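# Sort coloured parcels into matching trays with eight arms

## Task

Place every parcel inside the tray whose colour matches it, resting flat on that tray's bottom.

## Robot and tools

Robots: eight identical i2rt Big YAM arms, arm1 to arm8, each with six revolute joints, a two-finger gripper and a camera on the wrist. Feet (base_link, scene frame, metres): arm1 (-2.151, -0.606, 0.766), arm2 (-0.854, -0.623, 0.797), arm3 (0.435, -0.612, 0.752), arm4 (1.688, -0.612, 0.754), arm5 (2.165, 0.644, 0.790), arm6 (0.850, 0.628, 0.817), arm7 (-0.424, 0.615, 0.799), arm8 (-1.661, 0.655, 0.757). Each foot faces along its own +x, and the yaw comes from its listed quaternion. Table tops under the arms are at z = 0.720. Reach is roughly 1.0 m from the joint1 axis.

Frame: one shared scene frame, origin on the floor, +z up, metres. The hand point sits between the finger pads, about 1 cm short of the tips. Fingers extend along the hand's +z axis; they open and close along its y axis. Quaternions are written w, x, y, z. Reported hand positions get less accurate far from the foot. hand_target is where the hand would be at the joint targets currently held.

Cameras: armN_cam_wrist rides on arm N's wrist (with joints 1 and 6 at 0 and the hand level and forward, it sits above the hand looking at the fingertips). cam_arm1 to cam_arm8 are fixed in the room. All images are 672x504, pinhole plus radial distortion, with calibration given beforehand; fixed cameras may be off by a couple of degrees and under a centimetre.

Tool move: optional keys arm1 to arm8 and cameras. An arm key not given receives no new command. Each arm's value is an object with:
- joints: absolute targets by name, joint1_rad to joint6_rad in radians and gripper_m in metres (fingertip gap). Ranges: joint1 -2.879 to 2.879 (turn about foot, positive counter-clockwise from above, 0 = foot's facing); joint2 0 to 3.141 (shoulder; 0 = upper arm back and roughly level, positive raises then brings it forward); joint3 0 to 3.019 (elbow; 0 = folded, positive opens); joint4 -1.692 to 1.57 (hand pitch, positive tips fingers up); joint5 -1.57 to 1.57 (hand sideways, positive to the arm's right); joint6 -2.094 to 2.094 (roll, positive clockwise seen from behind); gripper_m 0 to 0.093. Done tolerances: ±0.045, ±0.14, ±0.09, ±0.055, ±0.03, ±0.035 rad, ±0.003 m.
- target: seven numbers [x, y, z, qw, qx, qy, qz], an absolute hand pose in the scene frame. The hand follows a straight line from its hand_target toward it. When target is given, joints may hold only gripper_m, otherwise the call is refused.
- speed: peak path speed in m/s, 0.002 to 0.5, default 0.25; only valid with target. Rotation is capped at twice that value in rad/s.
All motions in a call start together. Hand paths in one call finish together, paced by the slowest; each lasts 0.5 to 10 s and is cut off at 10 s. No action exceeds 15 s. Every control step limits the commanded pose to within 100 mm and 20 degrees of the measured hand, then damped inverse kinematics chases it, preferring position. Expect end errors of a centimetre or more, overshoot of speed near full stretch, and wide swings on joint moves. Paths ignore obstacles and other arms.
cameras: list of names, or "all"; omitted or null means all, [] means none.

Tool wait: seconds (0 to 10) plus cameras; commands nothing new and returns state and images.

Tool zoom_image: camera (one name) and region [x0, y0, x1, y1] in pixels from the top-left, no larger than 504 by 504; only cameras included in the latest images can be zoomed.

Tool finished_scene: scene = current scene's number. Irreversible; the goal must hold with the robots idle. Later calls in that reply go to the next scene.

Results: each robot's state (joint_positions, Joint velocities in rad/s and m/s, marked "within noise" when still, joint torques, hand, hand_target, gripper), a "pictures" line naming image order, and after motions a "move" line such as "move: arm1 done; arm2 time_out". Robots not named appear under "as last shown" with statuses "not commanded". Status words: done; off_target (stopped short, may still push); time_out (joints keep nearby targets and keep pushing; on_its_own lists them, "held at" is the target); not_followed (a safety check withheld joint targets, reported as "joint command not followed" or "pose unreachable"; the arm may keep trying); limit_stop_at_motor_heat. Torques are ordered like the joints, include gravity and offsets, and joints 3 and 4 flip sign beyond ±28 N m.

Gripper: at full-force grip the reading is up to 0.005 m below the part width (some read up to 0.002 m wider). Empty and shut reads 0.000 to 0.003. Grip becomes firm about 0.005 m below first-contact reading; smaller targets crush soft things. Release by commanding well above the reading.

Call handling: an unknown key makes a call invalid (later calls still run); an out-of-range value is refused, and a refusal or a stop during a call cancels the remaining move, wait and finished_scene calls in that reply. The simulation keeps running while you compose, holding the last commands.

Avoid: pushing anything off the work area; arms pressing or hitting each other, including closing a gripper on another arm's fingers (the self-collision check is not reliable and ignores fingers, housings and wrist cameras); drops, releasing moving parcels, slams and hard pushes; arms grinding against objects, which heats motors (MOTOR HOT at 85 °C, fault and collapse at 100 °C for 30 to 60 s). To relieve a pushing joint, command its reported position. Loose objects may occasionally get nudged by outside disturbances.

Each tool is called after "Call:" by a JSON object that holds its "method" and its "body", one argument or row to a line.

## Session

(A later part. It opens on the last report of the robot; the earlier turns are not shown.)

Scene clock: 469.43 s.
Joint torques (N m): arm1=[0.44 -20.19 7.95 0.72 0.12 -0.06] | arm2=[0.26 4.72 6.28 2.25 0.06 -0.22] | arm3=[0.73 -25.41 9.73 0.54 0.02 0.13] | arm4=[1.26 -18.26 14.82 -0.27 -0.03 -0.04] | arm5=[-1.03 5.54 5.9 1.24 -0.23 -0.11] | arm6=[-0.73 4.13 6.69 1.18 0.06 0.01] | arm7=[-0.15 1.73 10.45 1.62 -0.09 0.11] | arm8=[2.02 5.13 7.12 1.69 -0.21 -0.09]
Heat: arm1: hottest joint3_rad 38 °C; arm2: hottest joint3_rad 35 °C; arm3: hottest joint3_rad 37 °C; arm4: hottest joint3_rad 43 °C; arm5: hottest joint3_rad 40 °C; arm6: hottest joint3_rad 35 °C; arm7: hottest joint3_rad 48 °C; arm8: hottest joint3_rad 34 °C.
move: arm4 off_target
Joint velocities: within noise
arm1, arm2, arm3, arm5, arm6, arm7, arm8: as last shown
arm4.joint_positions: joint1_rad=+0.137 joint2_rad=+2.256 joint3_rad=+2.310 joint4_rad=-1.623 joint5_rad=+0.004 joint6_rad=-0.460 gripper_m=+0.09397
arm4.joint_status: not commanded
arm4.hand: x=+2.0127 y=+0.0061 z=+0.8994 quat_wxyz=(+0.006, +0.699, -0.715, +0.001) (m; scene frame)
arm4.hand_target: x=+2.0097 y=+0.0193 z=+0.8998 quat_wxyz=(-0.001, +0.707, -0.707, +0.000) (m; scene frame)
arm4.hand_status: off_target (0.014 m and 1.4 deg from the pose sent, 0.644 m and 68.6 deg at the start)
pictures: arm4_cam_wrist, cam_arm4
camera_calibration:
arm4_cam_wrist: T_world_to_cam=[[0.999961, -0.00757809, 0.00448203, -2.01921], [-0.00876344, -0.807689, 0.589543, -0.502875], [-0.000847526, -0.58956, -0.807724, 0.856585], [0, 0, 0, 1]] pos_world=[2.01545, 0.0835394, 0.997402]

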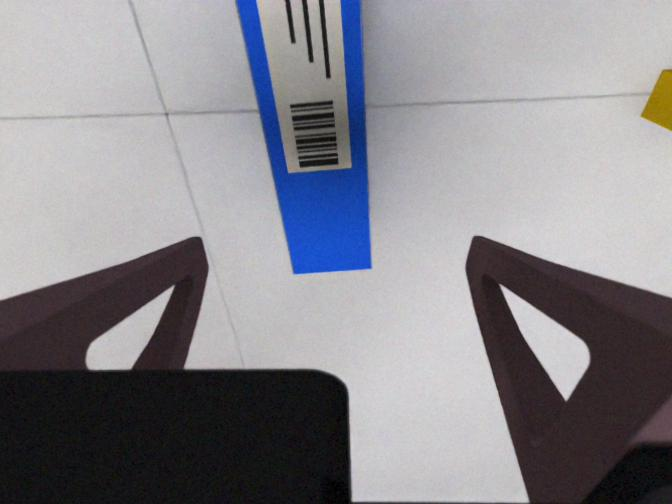

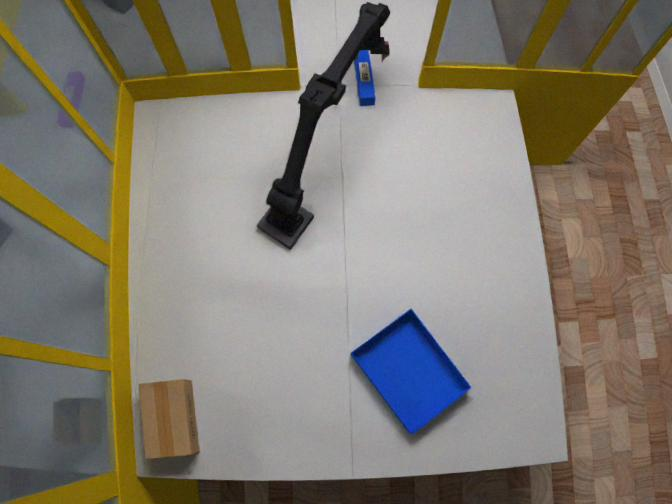

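Call:
{"method": "move", "body": {
  "arm1": {"target":[-2.424,-1.228,0.742,0,0.8206,0.5714,0],"speed":0.15},
  "arm3": {"target":[0.432,-1.28,0.742,0,0.66,0.751,0],"speed":0.15},
  "arm4": {"target":[2.003,0.042,0.84,0,-0.7071,0.7071,0],"speed":0.2},
  "cameras": ["arm4_cam_wrist","cam_arm1","cam_arm3"]
}}

Scene clock: 506.80 s.
Joint torques (N m): arm1=[0.62 -19.96 7.5 0.76 0.13 -0.06] | arm2=[0.26 4.72 6.28 2.26 0.06 -0.22] | arm3=[0.56 -24 8.66 0.64 0.02 0.11] | arm4=[0.67 -19.25 12.82 0.51 -0.02 0.15] | arm5=[-0.62 5.6 6.01 1.25 -0.21 -0.15] | arm6=[-0.67 4.13 6.68 1.21 0.07 0.01] | arm7=[-0.26 1.55 10.41 1.61 -0.09 0.12] | arm8=[1.96 5.07 7.16 1.63 -0.2 -0.09]
Heat: arm1: hottest joint3_rad 38 °C; arm2: hottest joint3_rad 35 °C; arm3: hottest joint2_rad 38 °C; arm4: hottest joint3_rad 54 °C; arm5: hottest joint3_rad 37 °C; arm6: hottest joint3_rad 34 °C; arm7: hottest joint3_rad 48 °C; arm8: hottest joint3_rad 34 °C.
move: arm1 off_target; arm3 done; arm4 off_target
Joint velocities: within noise
arm1.joint_positions: joint1_rad=-1.546 joint2_rad=+2.288 joint3_rad=+1.925 joint4_rad=-1.195 joint5_rad=+0.006 joint6_rad=-0.050 gripper_m=+0.05938
arm1.joint_status: not commanded
arm1.hand: x=-2.4173 y=-1.2344 z=+0.7614 quat_wxyz=(-0.006, -0.819, -0.574, +0.009) (m; scene frame)
arm1.hand_target: x=-2.4237 y=-1.2275 z=+0.7423 quat_wxyz=(+0.000, -0.821, -0.571, +0.000) (m; scene frame)
arm1.hand_status: off_target (0.021 m and 1.3 deg from the pose sent, 0.036 m and 0.5 deg at the start)
arm2, arm5, arm6, arm8: as last shown
arm3.joint_positions: joint1_rad=+2.166 joint2_rad=+2.245 joint3_rad=+1.865 joint4_rad=-1.197 joint5_rad=+0.001 joint6_rad=-0.146 gripper_m=+0.05853
arm3.joint_status: not commanded
arm3.hand: x=+0.4243 y=-1.2760 z=+0.7439 quat_wxyz=(-0.002, +0.660, +0.752, +0.006) (m; scene frame)
arm3.hand_target: x=+0.4320 y=-1.2799 z=+0.7420 quat_wxyz=(+0.000, +0.660, +0.751, +0.000) (m; scene frame)
arm3.hand_status: done (0.009 m and 0.8 deg from the pose sent, 0.038 m and 2.1 deg at the start)
arm4.joint_positions: joint1_rad=+0.163 joint2_rad=+2.333 joint3_rad=+2.310 joint4_rad=-1.546 joint5_rad=+0.005 joint6_rad=-0.455 gripper_m=+0.09397
arm4.joint_status: not commanded
arm4.hand: x=+2.0046 y=+0.0306 z=+0.8466 quat_wxyz=(+0.006, +0.707, -0.707, +0.001) (m; scene frame)
arm4.hand_target: x=+2.0027 y=+0.0415 z=+0.8400 quat_wxyz=(+0.000, +0.707, -0.707, +0.000) (m; scene frame)
arm4.hand_status: off_target (0.013 m and 0.7 deg from the pose sent, 0.070 m and 1.4 deg at the start)
arm7.joint_positions: joint1_rad=-0.316 joint2_rad=+0.535 joint3_rad=+1.368 joint4_rad=-1.177 joint5_rad=-0.073 joint6_rad=-0.126 gripper_m=+0.09396
arm7.joint_status: not commanded
arm7.hand: x=-0.2873 y=+0.4416 z=+1.3804 quat_wxyz=(-0.508, -0.311, -0.757, +0.270) (m; scene frame)
arm7.hand_target: x=-0.2897 y=+0.4449 z=+1.3917 quat_wxyz=(-0.517, -0.307, -0.750, +0.275) (m; scene frame)
arm7.hand_status: not commanded
pictures: arm4_cam_wrist, cam_arm1, cam_arm3
camera_calibration:
arm4_cam_wrist: T_world_to_cam=[[0.999898, 0.0134811, 0.00475548, -2.01148], [0.00809067, -0.807934, 0.589217, -0.485565], [0.0117854, -0.589118, -0.807961, 0.803298], [0, 0, 0, 1]] pos_world=[2.00574, 0.10805, 0.944702]

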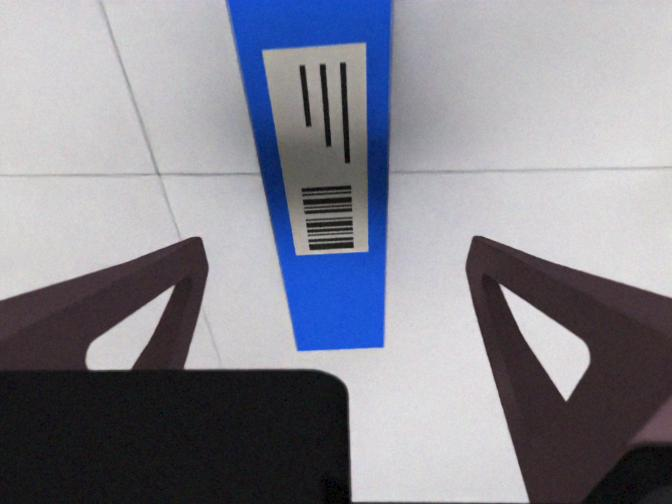

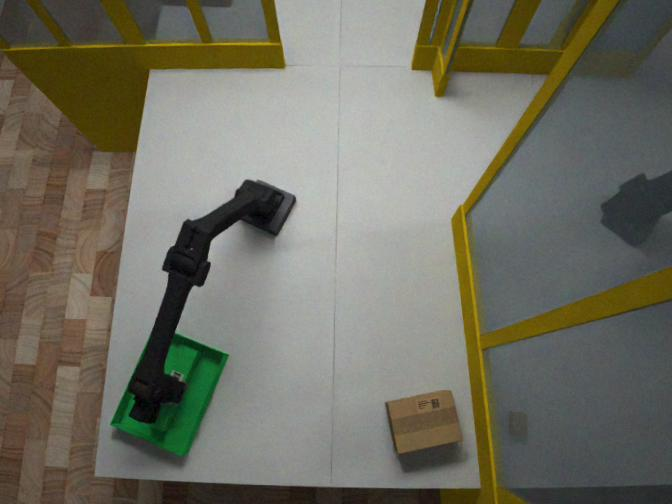

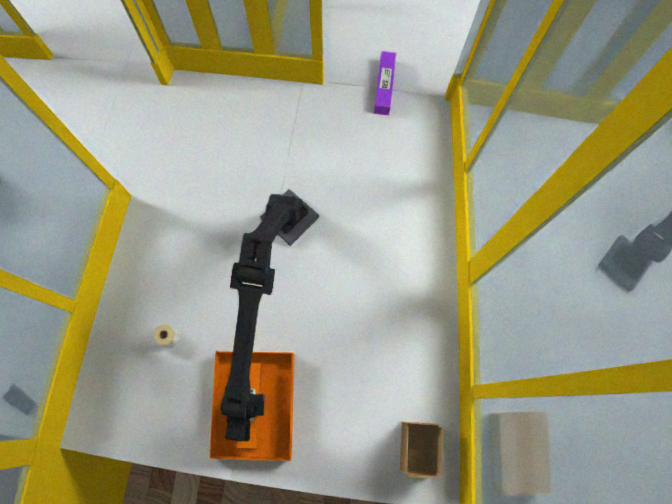

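Call:
{"method": "zoom_image", "body": {
  "camera": "cam_arm1",
  "region": [90, 320, 250, 470]
}}

Call:
{"method": "move", "body": {
  "arm3": {"joints":{"gripper_m":0.09}},
  "arm4": {"target":[2.003,0.046,0.79,0,-0.737,0.676,0],"speed":0.2},
  "cameras": ["arm4_cam_wrist","arm1_cam_wrist"]
}}

Scaled by 3.150.

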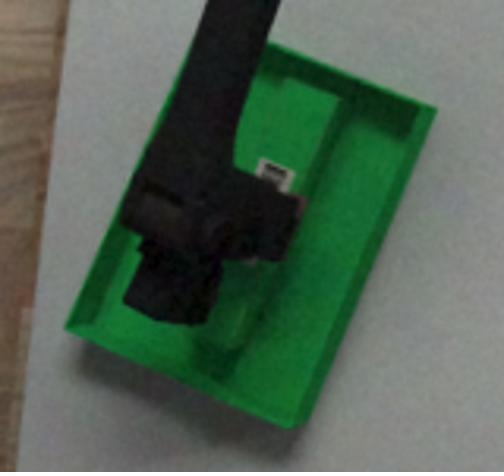

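Scene clock: 525.23 s.
Joint torques (N m): arm1=[0.26 -19.55 7.42 0.77 0.15 -0.06] | arm2=[0.32 4.72 6.28 2.26 0.06 -0.22] | arm3=[0.62 -23.88 8.66 0.62 0.02 0.1] | arm4=[1.2 -19.25 10.24 0.75 -0.04 -0.05] | arm5=[-1.14 5.42 5.97 1.31 -0.22 -0.13] | arm6=[-0.79 4.07 6.68 1.2 0.07 0.01] | arm7=[-0.26 1.49 10.47 1.62 -0.08 0.12] | arm8=[2.02 4.95 7.1 1.66 -0.21 -0.09]
Heat: arm1: hottest joint3_rad 36 °C; arm2: hottest joint3_rad 35 °C; arm3: hottest joint2_rad 37 °C; arm4: hottest joint3_rad 54 °C; arm5: hottest joint3_rad 37 °C; arm6: hottest joint3_rad 34 °C; arm7: hottest joint3_rad 48 °C; arm8: hottest joint3_rad 34 °C.
move: arm3 done; arm4 off_target
Joint velocities: within noise
arm1, arm2, arm5, arm6, arm7, arm8: as last shown
arm3.joint_positions: joint1_rad=+2.166 joint2_rad=+2.245 joint3_rad=+1.865 joint4_rad=-1.197 joint5_rad=+0.001 joint6_rad=-0.146 gripper_m=+0.08997
arm3.joint_status: all done
arm3.hand: x=+0.4243 y=-1.2761 z=+0.7439 quat_wxyz=(-0.002, +0.660, +0.752, +0.006) (m; scene frame)
arm3.hand_target: x=+0.4320 y=-1.2799 z=+0.7420 quat_wxyz=(+0.000, +0.660, +0.751, +0.000) (m; scene frame)
arm3.hand_status: not commanded
arm4.joint_positions: joint1_rad=+0.163 joint2_rad=+2.363 joint3_rad=+2.272 joint4_rad=-1.448 joint5_rad=+0.005 joint6_rad=-0.522 gripper_m=+0.09397
arm4.joint_status: not commanded
arm4.hand: x=+2.0097 y=+0.0415 z=+0.8109 quat_wxyz=(-0.008, +0.730, -0.683, -0.003) (m; scene frame)
arm4.hand_target: x=+2.0028 y=+0.0454 z=+0.7903 quat_wxyz=(+0.000, +0.737, -0.676, +0.000) (m; scene frame)
arm4.hand_status: off_target (0.022 m and 1.5 deg from the pose sent, 0.059 m and 5.0 deg at the start)
pictures: arm1_cam_wrist, arm4_cam_wrist
camera_calibration:
arm1_cam_wrist: T_world_to_cam=[[-0.934234, 0.356621, -0.00540012, -1.81296], [0.293389, 0.77702, 0.556923, 1.24904], [0.202806, 0.518712, -0.830547, 1.88955], [0, 0, 0, 1]] pos_world=[-2.4434, -1.30412, 0.863944]
arm4_cam_wrist: T_world_to_cam=[[0.996642, 0.0795773, 0.0193082, -2.02449], [0.0545815, -0.821356, 0.567798, -0.531228], [0.0610427, -0.564838, -0.822941, 0.692882], [0, 0, 0, 1]] pos_world=[2.00439, 0.116141, 0.910921]

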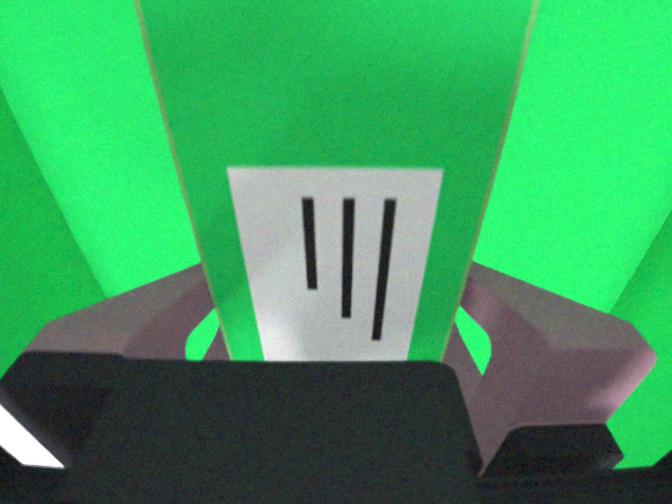

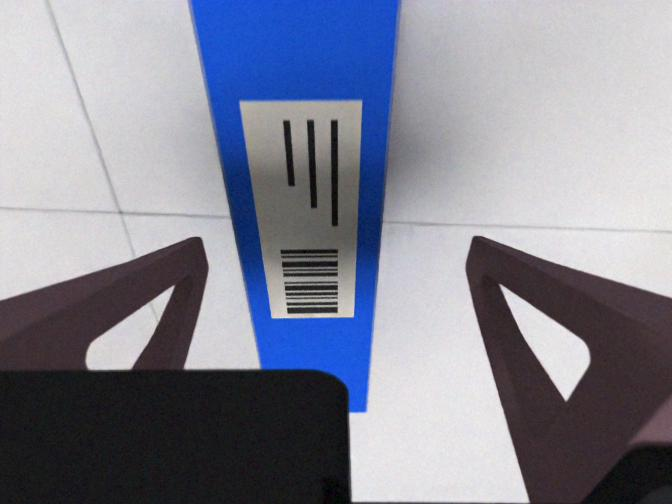

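Call:
{"method": "move", "body": {
  "arm1": {"joints":{"gripper_m":0.09}},
  "arm3": {"target":[0.432,-1.28,0.92,0,0.66,0.751,0],"speed":0.25},
  "arm4": {"target":[1.996,0.046,0.76,0,-0.75,0.661,0],"speed":0.15},
  "cameras": ["arm4_cam_wrist"]
}}

Call:
{"method": "move", "body": {
  "arm1": {"target":[-2.424,-1.228,0.92,0,0.8206,0.5714,0],"speed":0.25},
  "arm3": {"joints":{"joint2_rad":0.5,"joint3_rad":1.43,"joint4_rad":-1.45}},
  "cameras": ["arm4_cam_wrist"]
}}

Scene clock: 537.63 s.
Joint torques (N m): arm1=[0.73 -19.84 7.6 0.79 0.12 -0.03] | arm2=[0.26 4.72 6.28 2.26 0.06 -0.22] | arm3=[0.79 -23.77 14.2 -0.46 0 0.12] | arm4=[1.44 -18.84 9.54 0.79 -0.04 -0.04] | arm5=[-0.62 4.78 6.01 1.24 -0.25 -0.15] | arm6=[-0.67 4.13 6.69 1.18 0.07 0.01] | arm7=[-0.56 1.67 10.44 1.58 -0.09 0.12] | arm8=[2.08 4.78 7.21 1.63 -0.19 -0.09]
Heat: arm1: hottest joint3_rad 35 °C; arm2: hottest joint3_rad 35 °C; arm3: hottest joint2_rad 37 °C; arm4: hottest joint3_rad 52 °C; arm5: hottest joint3_rad 37 °C; arm6: hottest joint3_rad 34 °C; arm7: hottest joint3_rad 48 °C; arm8: hottest joint3_rad 34 °C.
move: arm1 done; arm3 off_target; arm4 off_target
Joint velocities: within noise
arm1.joint_positions: joint1_rad=-1.546 joint2_rad=+2.288 joint3_rad=+1.925 joint4_rad=-1.195 joint5_rad=+0.006 joint6_rad=-0.050 gripper_m=+0.08989
arm1.joint_status: all done
arm1.hand: x=-2.4173 y=-1.2344 z=+0.7614 quat_wxyz=(-0.006, -0.819, -0.574, +0.009) (m; scene frame)
arm1.hand_target: x=-2.4237 y=-1.2275 z=+0.7423 quat_wxyz=(+0.000, -0.821, -0.571, +0.000) (m; scene frame)
arm1.hand_status: not commanded
arm2, arm5, arm6, arm7, arm8: as last shown
arm3.joint_positions: joint1_rad=+2.166 joint2_rad=+2.136 joint3_rad=+2.091 joint4_rad=-1.563 joint5_rad=+0.001 joint6_rad=-0.146 gripper_m=+0.08997
arm3.joint_status: not commanded
arm3.hand: x=+0.4236 y=-1.2667 z=+0.8986 quat_wxyz=(-0.013, +0.659, +0.752, +0.018) (m; scene frame)
arm3.hand_target: x=+0.4321 y=-1.2787 z=+0.9200 quat_wxyz=(+0.001, +0.660, +0.751, +0.000) (m; scene frame)
arm3.hand_status: off_target (0.027 m and 2.5 deg from the pose sent, 0.176 m and 0.7 deg at the start; pose on its path clipped on 11 of 52 steps)
arm4.joint_positions: joint1_rad=+0.169 joint2_rad=+2.365 joint3_rad=+2.214 joint4_rad=-1.375 joint5_rad=+0.005 joint6_rad=-0.554 gripper_m=+0.09397
arm4.joint_status: not commanded
arm4.hand: x=+2.0058 y=+0.0439 z=+0.7879 quat_wxyz=(-0.015, +0.743, -0.669, -0.005) (m; scene frame)
arm4.hand_target: x=+1.9957 y=+0.0450 z=+0.7604 quat_wxyz=(+0.000, +0.750, -0.661, +0.000) (m; scene frame)
arm4.hand_status: off_target (0.030 m and 2.2 deg from the pose sent, 0.053 m and 3.6 deg at the start)
pictures: arm4_cam_wrist
camera_calibration:
arm4_cam_wrist: T_world_to_cam=[[0.99279, 0.116846, 0.0267377, -2.02011], [0.0820728, -0.825212, 0.558829, -0.563942], [0.0873613, -0.552605, -0.828852, 0.626974], [0, 0, 0, 1]] pos_world=[1.99706, 0.11714, 0.888829]

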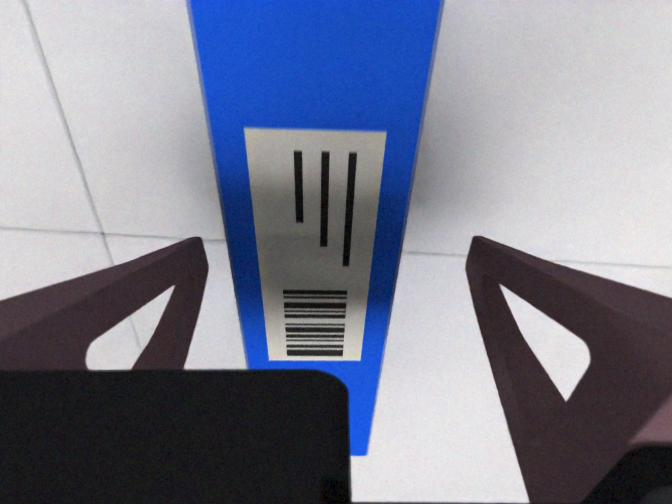

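Scene clock: 539.67 s.
Joint torques (N m): arm1=[0.97 -18.96 12.42 -0.23 0.15 -0.06] | arm2=[0.26 4.72 6.28 2.26 0.06 -0.22] | arm3=[0.56 3.08 7.04 1.8 0 0.13] | arm4=[1.38 -18.78 9.52 0.77 -0.04 -0.03] | arm5=[-0.85 5.48 5.98 1.22 -0.23 -0.12] | arm6=[-0.67 4.13 6.69 1.22 0.07 0.01] | arm7=[-0.44 1.61 10.45 1.58 -0.09 0.11] | arm8=[1.85 5.01 7.15 1.66 -0.19 -0.07]
Heat: arm1: hottest joint3_rad 35 °C; arm2: hottest joint3_rad 35 °C; arm3: hottest joint2_rad 37 °C; arm4: hottest joint3_rad 51 °C; arm5: hottest joint3_rad 37 °C; arm6: hottest joint3_rad 34 °C; arm7: hottest joint3_rad 48 °C; arm8: hottest joint3_rad 34 °C.
move: arm1 off_target; arm3 done
Joint velocities: within noise
arm1.joint_positions: joint1_rad=-1.546 joint2_rad=+2.175 joint3_rad=+2.144 joint4_rad=-1.560 joint5_rad=+0.006 joint6_rad=-0.050 gripper_m=+0.08989
arm1.joint_status: not commanded
arm1.hand: x=-2.4130 y=-1.2212 z=+0.9175 quat_wxyz=(+0.002, -0.819, -0.574, -0.005) (m; scene frame)
arm1.hand_target: x=-2.4239 y=-1.2274 z=+0.9199 quat_wxyz=(+0.000, -0.821, -0.571, +0.001) (m; scene frame)
arm1.hand_status: off_target (0.013 m and 0.7 deg from the pose sent, 0.159 m and 1.3 deg at the start)
arm2, arm4, arm5, arm7, arm8: as last shown
arm3.joint_positions: joint1_rad=+2.166 joint2_rad=+0.498 joint3_rad=+1.430 joint4_rad=-1.462 joint5_rad=+0.001 joint6_rad=-0.146 gripper_m=+0.08998
arm3.joint_status: all done
arm3.hand: x=+0.4290 y=-0.7765 z=+1.3038 quat_wxyz=(+0.322, +0.575, +0.652, -0.375) (m; scene frame)
arm3.hand_target: x=+0.4307 y=-0.7788 z=+1.3064 quat_wxyz=(+0.329, +0.574, +0.649, -0.375) (m; scene frame)
arm3.hand_status: not commanded
arm6.joint_positions: joint1_rad=-1.152 joint2_rad=+0.503 joint3_rad=+1.428 joint4_rad=-1.443 joint5_rad=-0.002 joint6_rad=-0.209 gripper_m=+0.09289
arm6.joint_status: not commanded
arm6.hand: x=+0.8173 y=+0.4651 z=+1.3729 quat_wxyz=(-0.276, -0.608, -0.615, +0.419) (m; scene frame)
arm6.hand_target: x=+0.8175 y=+0.4679 z=+1.3727 quat_wxyz=(-0.277, -0.612, -0.612, +0.418) (m; scene frame)
arm6.hand_status: not commanded
pictures: arm4_cam_wrist
camera_calibration:
arm4_cam_wrist: T_world_to_cam=[[0.992748, 0.117203, 0.0267342, -2.02007], [0.0823692, -0.825171, 0.558846, -0.564553], [0.0875584, -0.552591, -0.828841, 0.626569], [0, 0, 0, 1]] pos_world=[1.99706, 0.117141, 0.888829]

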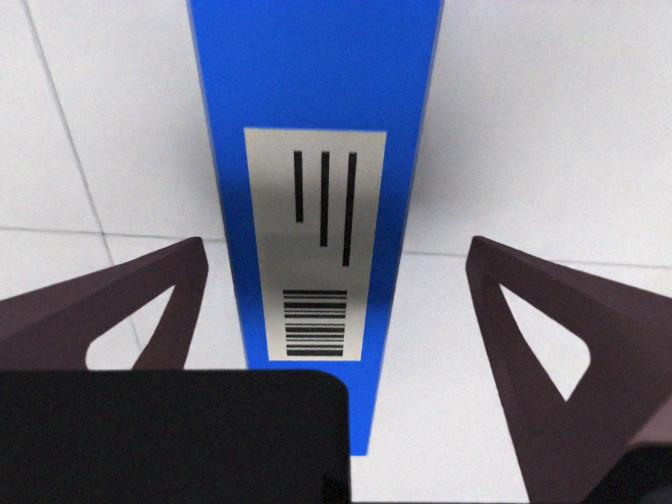

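Call:
{"method": "move", "body": {
  "arm4": {"target":[1.990,0.046,0.742,0,-0.75,0.661,0],"speed":0.15},
  "arm1": {"joints":{"joint2_rad":0.5,"joint3_rad":1.43,"joint4_rad":-1.45}},
  "arm3": {"joints":{"joint1_rad":-1.396}},
  "cameras": ["arm4_cam_wrist","cam_arm1","cam_arm3"]
}}

Call:
{"method": "move", "body": {
  "arm4": {"joints":{"gripper_m":0.05}},
  "arm3": {"target":[0.722,0.005,0.9,0,-0.7071,0.7071,0],"speed":0.4},
  "cameras": ["arm4_cam_wrist","arm3_cam_wrist"]
}}

Scene clock: 550.73 s.
Joint torques (N m): arm1=[0.62 5.19 5.94 2.1 0.14 -0.01] | arm2=[0.26 4.72 6.28 2.25 0.06 -0.22] | arm3=[-1.73 3.31 6.94 1.8 -0.01 0.13] | arm4=[1.32 -18.84 9.55 0.79 -0.03 0.03] | arm5=[-0.97 5.01 5.87 1.26 -0.21 -0.14] | arm6=[-0.62 4.07 6.68 1.2 0.07 0.01] | arm7=[-0.26 1.79 10.45 1.63 -0.09 0.12] | arm8=[2.02 5.48 7.17 1.65 -0.22 -0.08]
Heat: arm1: hottest joint3_rad 36 °C; arm2: hottest joint3_rad 35 °C; arm3: hottest joint2_rad 35 °C; arm4: hottest joint3_rad 50 °C; arm5: hottest joint3_rad 36 °C; arm6: hottest joint3_rad 33 °C; arm7: hottest joint3_rad 48 °C; arm8: hottest joint3_rad 34 °C.
move: arm1 done; arm3 done; arm4 off_target
Joint velocities: within noise
arm1.joint_positions: joint1_rad=-1.546 joint2_rad=+0.500 joint3_rad=+1.439 joint4_rad=-1.461 joint5_rad=+0.006 joint6_rad=-0.050 gripper_m=+0.08989
arm1.joint_status: all done
arm1.hand: x=-2.2169 y=-0.7481 z=+1.3245 quat_wxyz=(-0.269, -0.709, -0.493, +0.427) (m; scene frame)
arm1.hand_target: x=-2.2199 y=-0.7499 z=+1.3230 quat_wxyz=(-0.265, -0.710, -0.490, +0.430) (m; scene frame)
arm1.hand_status: not commanded
arm2, arm5, arm6, arm7, arm8: as last shown
arm3.joint_positions: joint1_rad=-1.382 joint2_rad=+0.498 joint3_rad=+1.430 joint4_rad=-1.462 joint5_rad=+0.002 joint6_rad=-0.146 gripper_m=+0.09003
arm3.joint_status: all done
arm3.hand: x=+0.4991 y=-0.4679 z=+1.3060 quat_wxyz=(-0.440, +0.522, -0.690, -0.239) (m; scene frame)
arm3.hand_target: x=+0.5026 y=-0.4671 z=+1.3086 quat_wxyz=(-0.444, +0.510, -0.696, -0.240) (m; scene frame)
arm3.hand_status: not commanded
arm4.joint_positions: joint1_rad=+0.177 joint2_rad=+2.371 joint3_rad=+2.175 joint4_rad=-1.332 joint5_rad=+0.005 joint6_rad=-0.554 gripper_m=+0.09397
arm4.joint_status: not commanded
arm4.hand: x=+1.9994 y=+0.0444 z=+0.7689 quat_wxyz=(-0.013, +0.746, -0.666, -0.005) (m; scene frame)
arm4.hand_target: x=+1.9897 y=+0.0450 z=+0.7424 quat_wxyz=(+0.000, +0.750, -0.661, +0.000) (m; scene frame)
arm4.hand_status: off_target (0.029 m and 1.8 deg from the pose sent, 0.049 m and 2.2 deg at the start)
pictures: arm4_cam_wrist, cam_arm1, cam_arm3
camera_calibration:
arm4_cam_wrist: T_world_to_cam=[[0.991803, 0.125221, 0.0254402, -2.01071], [0.0895882, -0.823413, 0.560326, -0.568615], [0.0911124, -0.553454, -0.827881, 0.603788], [0, 0, 0, 1]] pos_world=[1.99016, 0.117747, 0.869627]

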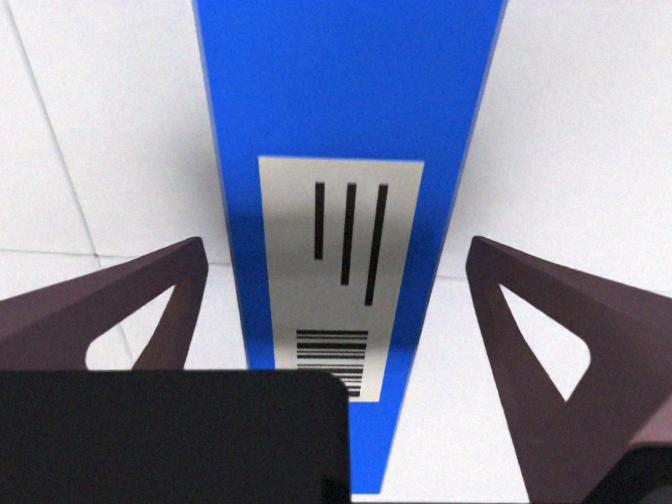

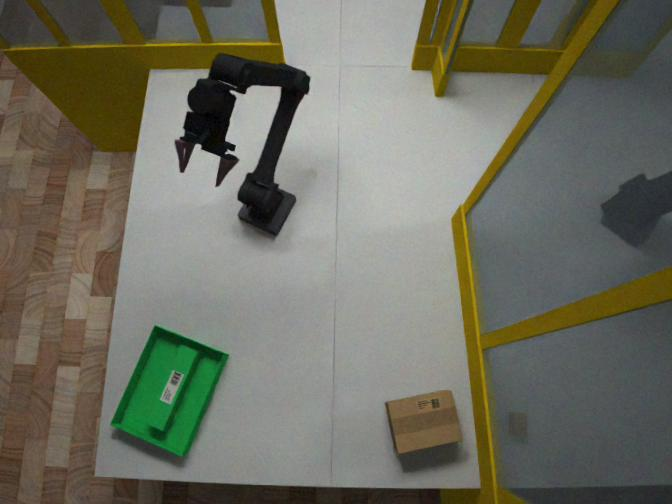

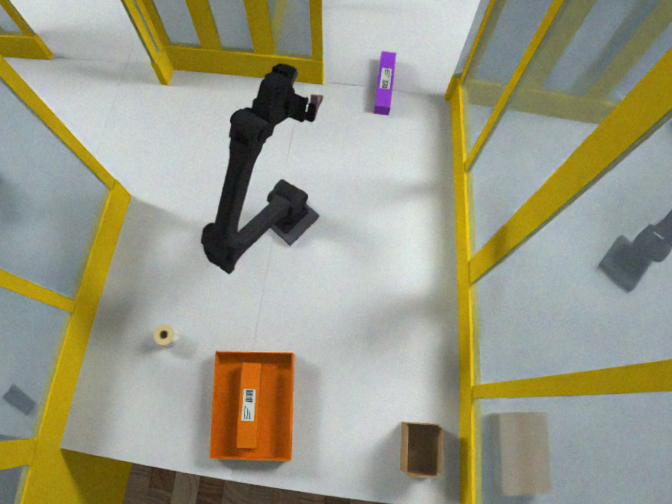

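Scene clock: 553.67 s.
Joint torques (N m): arm1=[0.56 5.19 5.83 2.22 0.16 -0.04] | arm2=[0.26 4.72 6.28 2.26 0.06 -0.22] | arm3=[0.56 -23.3 14.3 -0.31 0 -0.22] | arm4=[1.32 -18.78 9.55 0.77 -0.04 0.03] | arm5=[-0.97 5.71 5.81 1.24 -0.25 -0.17] | arm6=[-0.67 4.13 6.68 1.2 0.07 0.01] | arm7=[-0.32 1.55 10.45 1.62 -0.08 0.11] | arm8=[2.14 5.19 7.15 1.66 -0.21 -0.1]
Heat: arm1: hottest joint3_rad 36 °C; arm2: hottest joint3_rad 35 °C; arm3: hottest joint2_rad 35 °C; arm4: hottest joint3_rad 49 °C; arm5: hottest joint3_rad 36 °C; arm6: hottest joint3_rad 33 °C; arm7: hottest joint3_rad 48 °C; arm8: hottest joint3_rad 34 °C.
move: arm3 off_target; arm4 off_target
Joint velocities: within noise
arm1, arm5, arm6, arm7: as last shown
arm2.joint_positions: joint1_rad=-2.079 joint2_rad=+0.498 joint3_rad=+1.432 joint4_rad=-1.458 joint5_rad=+0.000 joint6_rad=+0.415 gripper_m=+0.09292
arm2.joint_status: not commanded
arm2.hand: x=-0.7051 y=-0.5607 z=+1.3526 quat_wxyz=(-0.459, -0.006, -0.866, -0.199) (m; scene frame)
arm2.hand_target: x=-0.7030 y=-0.5599 z=+1.3530 quat_wxyz=(-0.462, -0.001, -0.865, -0.197) (m; scene frame)
arm2.hand_status: not commanded
arm3.joint_positions: joint1_rad=-1.411 joint2_rad=+2.190 joint3_rad=+2.122 joint4_rad=-1.546 joint5_rad=-0.007 joint6_rad=-0.419 gripper_m=+0.09003
arm3.joint_status: not commanded
arm3.hand: x=+0.7246 y=-0.0112 z=+0.8846 quat_wxyz=(+0.017, +0.696, -0.718, +0.004) (m; scene frame)
arm3.hand_target: x=+0.7214 y=+0.0041 z=+0.9000 quat_wxyz=(-0.001, +0.707, -0.707, +0.000) (m; scene frame)
arm3.hand_status: off_target (0.023 m and 2.7 deg from the pose sent, 0.662 m and 61.9 deg at the start)
arm4.joint_positions: joint1_rad=+0.177 joint2_rad=+2.371 joint3_rad=+2.175 joint4_rad=-1.332 joint5_rad=+0.005 joint6_rad=-0.554 gripper_m=+0.05959
arm4.joint_status: gripper_m off_target (ended at +0.05962, target +0.05000)
arm4.hand: x=+1.9994 y=+0.0444 z=+0.7689 quat_wxyz=(-0.013, +0.746, -0.666, -0.005) (m; scene frame)
arm4.hand_target: x=+1.9897 y=+0.0450 z=+0.7424 quat_wxyz=(+0.000, +0.750, -0.661, +0.000) (m; scene frame)
arm4.hand_status: not commanded
arm8.joint_positions: joint1_rad=+0.331 joint2_rad=+0.501 joint3_rad=+1.434 joint4_rad=-1.460 joint5_rad=+0.004 joint6_rad=-0.265 gripper_m=+0.09293
arm8.joint_status: not commanded
arm8.hand: x=-1.7062 y=+0.4998 z=+1.3129 quat_wxyz=(-0.245, -0.616, -0.609, +0.435) (m; scene frame)
arm8.hand_target: x=-1.7057 y=+0.4982 z=+1.3132 quat_wxyz=(-0.246, -0.612, -0.611, +0.437) (m; scene frame)
arm8.hand_status: not commanded
pictures: arm3_cam_wrist, arm4_cam_wrist
camera_calibration:
arm3_cam_wrist: T_world_to_cam=[[0.999307, -0.0362765, -0.00838621, -0.718254], [-0.0237622, -0.794772, 0.606443, -0.522292], [-0.0286647, -0.605823, -0.795083, 0.841333], [0, 0, 0, 1]] pos_world=[0.729462, 0.06854, 0.979646]
arm4_cam_wrist: T_world_to_cam=[[0.991803, 0.125221, 0.0254402, -2.01071], [0.0895882, -0.823413, 0.560326, -0.568615], [0.0911124, -0.553454, -0.827881, 0.603788], [0, 0, 0, 1]] pos_world=[1.99016, 0.117747, 0.869627]

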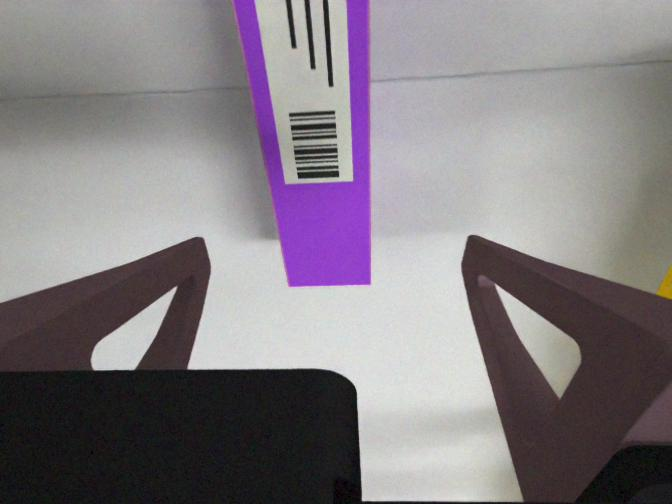

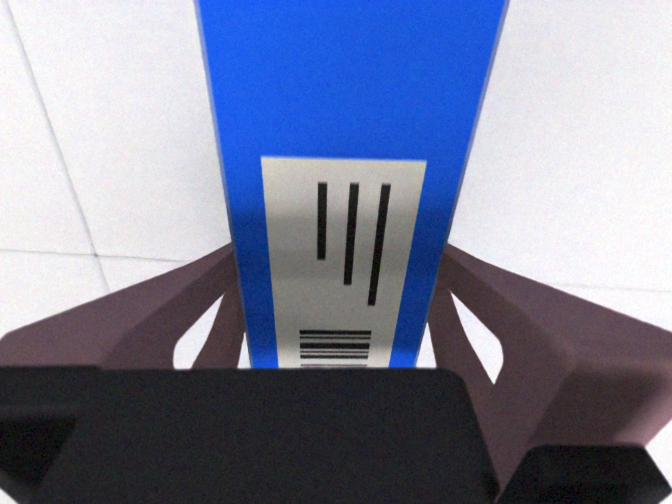

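Call:
{"method": "move", "body": {
  "arm3": {"target":[0.708,0.033,0.8,0,-0.717,0.697,0],"speed":0.25},
  "arm4": {"target":[1.990,0.046,0.90,0,-0.75,0.661,0],"speed":0.25},
  "cameras": ["arm3_cam_wrist","arm4_cam_wrist"]
}}

Scene clock: 563.10 s.
Joint torques (N m): arm1=[0.67 5.19 6 2.13 0.14 -0.05] | arm2=[0.26 4.72 6.28 2.26 0.06 -0.22] | arm3=[0.21 -25.11 10.17 0.61 -0.01 -0.14] | arm4=[1.44 -19.08 14.93 -0.32 -0.05 0.05] | arm5=[-0.21 4.89 5.9 1.25 -0.2 -0.15] | arm6=[-0.73 4.13 6.68 1.21 0.06 0.01] | arm7=[-0.15 1.44 10.43 1.58 -0.1 0.12] | arm8=[1.9 5.07 7.16 1.66 -0.19 -0.09]
Heat: arm1: hottest joint3_rad 35 °C; arm2: hottest joint3_rad 35 °C; arm3: hottest joint2_rad 35 °C; arm4: hottest joint3_rad 49 °C; arm5: hottest joint3_rad 36 °C; arm6: hottest joint3_rad 33 °C; arm7: hottest joint3_rad 48 °C; arm8: hottest joint3_rad 34 °C.
move: arm3 off_target; arm4 off_target
Joint velocities: within noise
arm1, arm2, arm6, arm7, arm8: as last shown
arm3.joint_positions: joint1_rad=-1.372 joint2_rad=+2.313 joint3_rad=+2.100 joint4_rad=-1.394 joint5_rad=-0.007 joint6_rad=-0.419 gripper_m=+0.09003
arm3.joint_status: not commanded
arm3.hand: x=+0.7113 y=+0.0226 z=+0.7940 quat_wxyz=(+0.014, +0.710, -0.704, +0.003) (m; scene frame)
arm3.hand_target: x=+0.7078 y=+0.0328 z=+0.8002 quat_wxyz=(+0.000, +0.717, -0.697, +0.000) (m; scene frame)
arm3.hand_status: off_target (0.012 m and 2.1 deg from the pose sent, 0.097 m and 4.0 deg at the start)
arm4.joint_positions: joint1_rad=+0.177 joint2_rad=+2.332 joint3_rad=+2.443 joint4_rad=-1.684 joint5_rad=+0.005 joint6_rad=-0.554 gripper_m=+0.05959
arm4.joint_status: not commanded
arm4.hand: x=+1.9947 y=+0.0324 z=+0.8980 quat_wxyz=(+0.008, +0.746, -0.666, +0.002) (m; scene frame)
arm4.hand_target: x=+1.9896 y=+0.0452 z=+0.9000 quat_wxyz=(-0.001, +0.750, -0.661, +0.000) (m; scene frame)
arm4.hand_status: off_target (0.015 m and 1.2 deg from the pose sent, 0.131 m and 1.8 deg at the start; a joint's target at an end of its range on 9 of 50 steps)
arm5.joint_positions: joint1_rad=+1.644 joint2_rad=+0.496 joint3_rad=+1.420 joint4_rad=-1.438 joint5_rad=+0.005 joint6_rad=-0.178 gripper_m=+0.07386
arm5.joint_status: not commanded
arm5.hand: x=+2.1305 y=+0.4783 z=+1.3436 quat_wxyz=(+0.283, +0.616, +0.607, -0.414) (m; scene frame)
arm5.hand_target: x=+2.1311 y=+0.4799 z=+1.3447 quat_wxyz=(+0.280, +0.614, +0.612, -0.412) (m; scene frame)
arm5.hand_status: not commanded
pictures: arm3_cam_wrist, arm4_cam_wrist
camera_calibration:
arm3_cam_wrist: T_world_to_cam=[[0.99998, 0.0026422, -0.00580157, -0.707832], [0.005604, -0.798159, 0.602421, -0.458444], [-0.00303886, -0.602441, -0.798157, 0.773507], [0, 0, 0, 1]] pos_world=[0.712737, 0.101951, 0.88945]
arm4_cam_wrist: T_world_to_cam=[[0.99202, 0.12607, 0.00175738, -1.98701], [0.100626, -0.80005, 0.591435, -0.701147], [0.075968, -0.586538, -0.806351, 0.716344], [0, 0, 0, 1]] pos_world=[1.98729, 0.109713, 0.995799]

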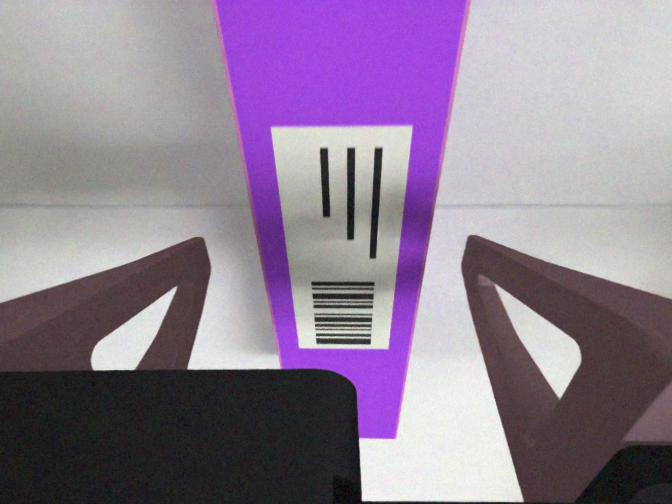

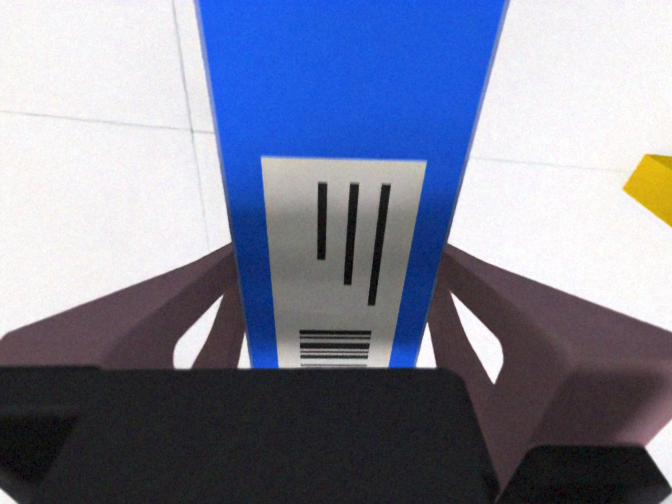

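Call:
{"method": "move", "body": {
  "arm3": {"target":[0.706,0.033,0.742,0,-0.717,0.697,0],"speed":0.2},
  "arm4": {"target":[1.872,-0.223,1.0,0,-0.819,0.574,0],"speed":0.4},
  "cameras": ["arm3_cam_wrist","cam_arm4"]
}}

Call:
{"method": "move", "body": {
  "arm3": {"joints":{"gripper_m":0.05}},
  "arm4": {"joints":{"joint1_rad":-1.883}},
  "cameras": ["arm3_cam_wrist","cam_arm4"]
}}

Scene clock: 573.57 s.
Joint torques (N m): arm1=[0.32 5.19 5.87 2.13 0.16 -0.03] | arm2=[0.26 4.66 6.3 2.26 0.06 -0.22] | arm3=[0.5 -24.76 9.06 0.61 -0.02 -0.12] | arm4=[0.67 -9.76 9.78 0.57 -0.19 -0.03] | arm5=[-0.91 5.13 6.05 1.16 -0.25 -0.16] | arm6=[-0.67 4.13 6.69 1.21 0.06 0.01] | arm7=[-0.32 1.67 10.41 1.57 -0.08 0.13] | arm8=[2.02 5.01 7.15 1.61 -0.21 -0.06]
Heat: arm1: hottest joint3_rad 35 °C; arm2: hottest joint3_rad 35 °C; arm3: hottest joint2_rad 37 °C; arm4: hottest joint3_rad 50 °C; arm5: hottest joint3_rad 36 °C; arm6: hottest joint3_rad 33 °C; arm7: hottest joint3_rad 48 °C; arm8: hottest joint3_rad 34 °C.
move: arm3 off_target; arm4 done
Joint velocities: arm1=[within noise] | arm2=[0.005 -0.005 0.017 0.007 -0.154 0.066 0] | arm3=[within noise] | arm4=[within noise] | arm5=[within noise] | arm6=[within noise] | arm7=[within noise] | arm8=[within noise]
arm1, arm2, arm5, arm6, arm7, arm8: as last shown
arm3.joint_positions: joint1_rad=-1.372 joint2_rad=+2.348 joint3_rad=+2.037 joint4_rad=-1.276 joint5_rad=-0.007 joint6_rad=-0.419 gripper_m=+0.09003
arm3.joint_status: not commanded
arm3.hand: x=+0.7130 y=+0.0260 z=+0.7470 quat_wxyz=(+0.005, +0.710, -0.704, +0.000) (m; scene frame)
arm3.hand_target: x=+0.7059 y=+0.0328 z=+0.7421 quat_wxyz=(+0.000, +0.717, -0.697, +0.000) (m; scene frame)
arm3.hand_status: off_target (0.011 m and 1.3 deg from the pose sent, 0.053 m and 2.1 deg at the start)
arm4.joint_positions: joint1_rad=+0.177 joint2_rad=+1.441 joint3_rad=+1.407 joint4_rad=-1.522 joint5_rad=+0.008 joint6_rad=-0.775 gripper_m=+0.05960
arm4.joint_status: not commanded
arm4.hand: x=+1.8743 y=-0.2253 z=+1.0036 quat_wxyz=(+0.000, +0.815, -0.580, +0.001) (m; scene frame)
arm4.hand_target: x=+1.8720 y=-0.2231 z=+1.0001 quat_wxyz=(+0.000, +0.819, -0.574, +0.000) (m; scene frame)
arm4.hand_status: done (0.005 m and 0.9 deg from the pose sent, 0.301 m and 13.5 deg at the start)
pictures: arm3_cam_wrist, cam_arm4
camera_calibration:
arm3_cam_wrist: T_world_to_cam=[[0.999993, 0.00280029, 0.00263158, -0.716146], [0.000722241, -0.80957, 0.587023, -0.412104], [0.00377429, -0.587017, -0.809566, 0.741342], [0, 0, 0, 1]] pos_world=[0.71364, 0.103558, 0.843965]

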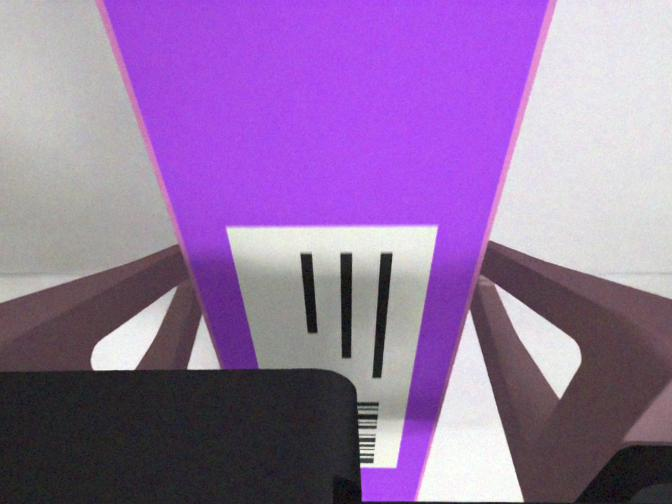

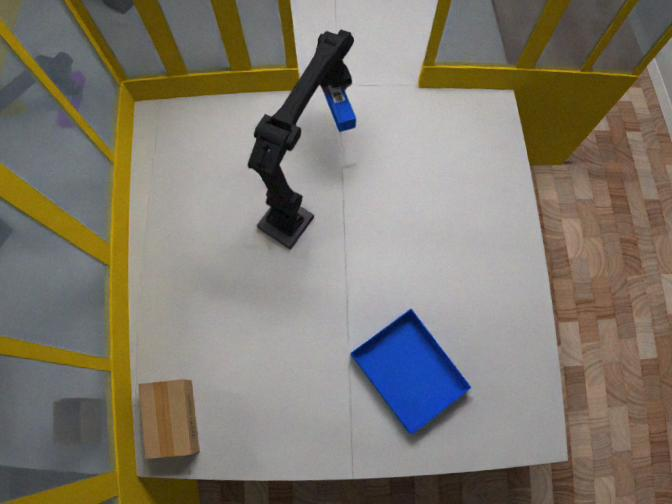

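Scene clock: 575.67 s.
Joint torques (N m): arm1=[0.5 5.48 5.94 2.14 0.14 -0.03] | arm2=[0.26 4.72 6.28 2.26 0.06 -0.22] | arm3=[0.5 -24.64 9.02 0.61 -0.02 -0.11] | arm4=[-0.79 -9.82 9.83 0.27 -0.13 -0.02] | arm5=[-0.56 5.01 5.87 1.22 -0.25 -0.12] | arm6=[-0.67 4.19 6.71 1.21 0.07 0] | arm7=[-0.26 1.73 10.44 1.59 -0.08 0.12] | arm8=[2.08 5.07 7.19 1.63 -0.23 -0.07]
Heat: arm1: hottest joint3_rad 35 °C; arm2: hottest joint3_rad 35 °C; arm3: hottest joint2_rad 37 °C; arm4: hottest joint3_rad 50 °C; arm5: hottest joint3_rad 36 °C; arm6: hottest joint3_rad 33 °C; arm7: hottest joint3_rad 48 °C; arm8: hottest joint3_rad 34 °C.
move: arm3 off_target; arm4 done
Joint velocities: within noise
arm1, arm2, arm5, arm6, arm8: as last shown
arm3.joint_positions: joint1_rad=-1.372 joint2_rad=+2.348 joint3_rad=+2.037 joint4_rad=-1.276 joint5_rad=-0.006 joint6_rad=-0.419 gripper_m=+0.05868
arm3.joint_status: gripper_m off_target (ended at +0.05871, target +0.05000)
arm3.hand: x=+0.7130 y=+0.0260 z=+0.7470 quat_wxyz=(+0.005, +0.710, -0.704, +0.000) (m; scene frame)
arm3.hand_target: x=+0.7059 y=+0.0328 z=+0.7421 quat_wxyz=(+0.000, +0.717, -0.697, +0.000) (m; scene frame)
arm3.hand_status: not commanded
arm4.joint_positions: joint1_rad=-1.877 joint2_rad=+1.444 joint3_rad=+1.407 joint4_rad=-1.513 joint5_rad=+0.007 joint6_rad=-0.777 gripper_m=+0.05953
arm4.joint_status: all done
arm4.hand: x=+1.9468 y=-0.9518 z=+1.0088 quat_wxyz=(+0.002, -0.074, -0.997, +0.015) (m; scene frame)
arm4.hand_target: x=+1.9441 y=-0.9521 z=+1.0064 quat_wxyz=(+0.003, -0.074, -0.997, +0.013) (m; scene frame)
arm4.hand_status: not commanded
arm7.joint_positions: joint1_rad=-0.316 joint2_rad=+0.535 joint3_rad=+1.368 joint4_rad=-1.177 joint5_rad=-0.073 joint6_rad=-0.126 gripper_m=+0.09396
arm7.joint_status: not commanded
arm7.hand: x=-0.2873 y=+0.4416 z=+1.3804 quat_wxyz=(-0.508, -0.311, -0.757, +0.270) (m; scene frame)
arm7.hand_target: x=-0.2897 y=+0.4449 z=+1.3917 quat_wxyz=(-0.517, -0.307, -0.750, +0.275) (m; scene frame)
arm7.hand_status: not commanded
pictures: arm3_cam_wrist, cam_arm4
camera_calibration:
arm3_cam_wrist: T_world_to_cam=[[0.999992, 0.00275653, 0.00291085, -0.716377], [0.000522317, -0.809488, 0.587137, -0.412066], [0.00397475, -0.58713, -0.809483, 0.74114], [0, 0, 0, 1]] pos_world=[0.71364, 0.103558, 0.843965]

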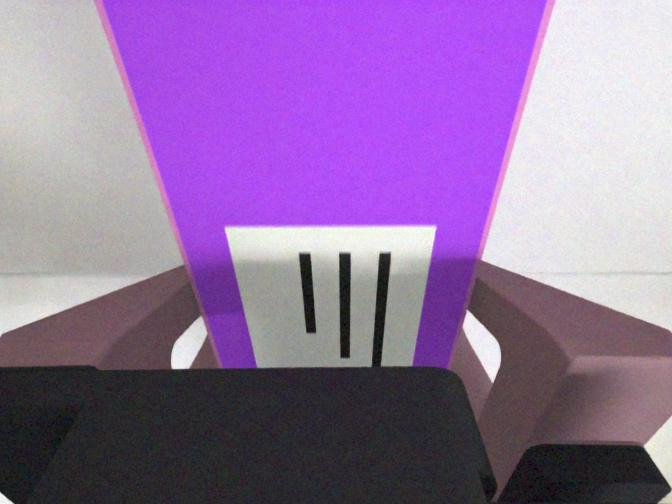

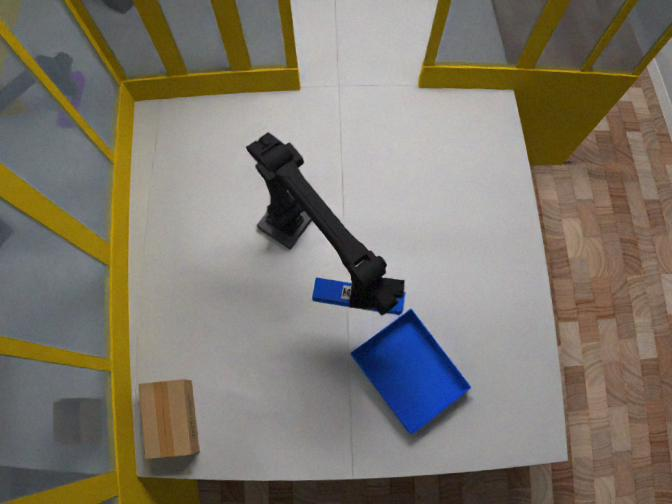

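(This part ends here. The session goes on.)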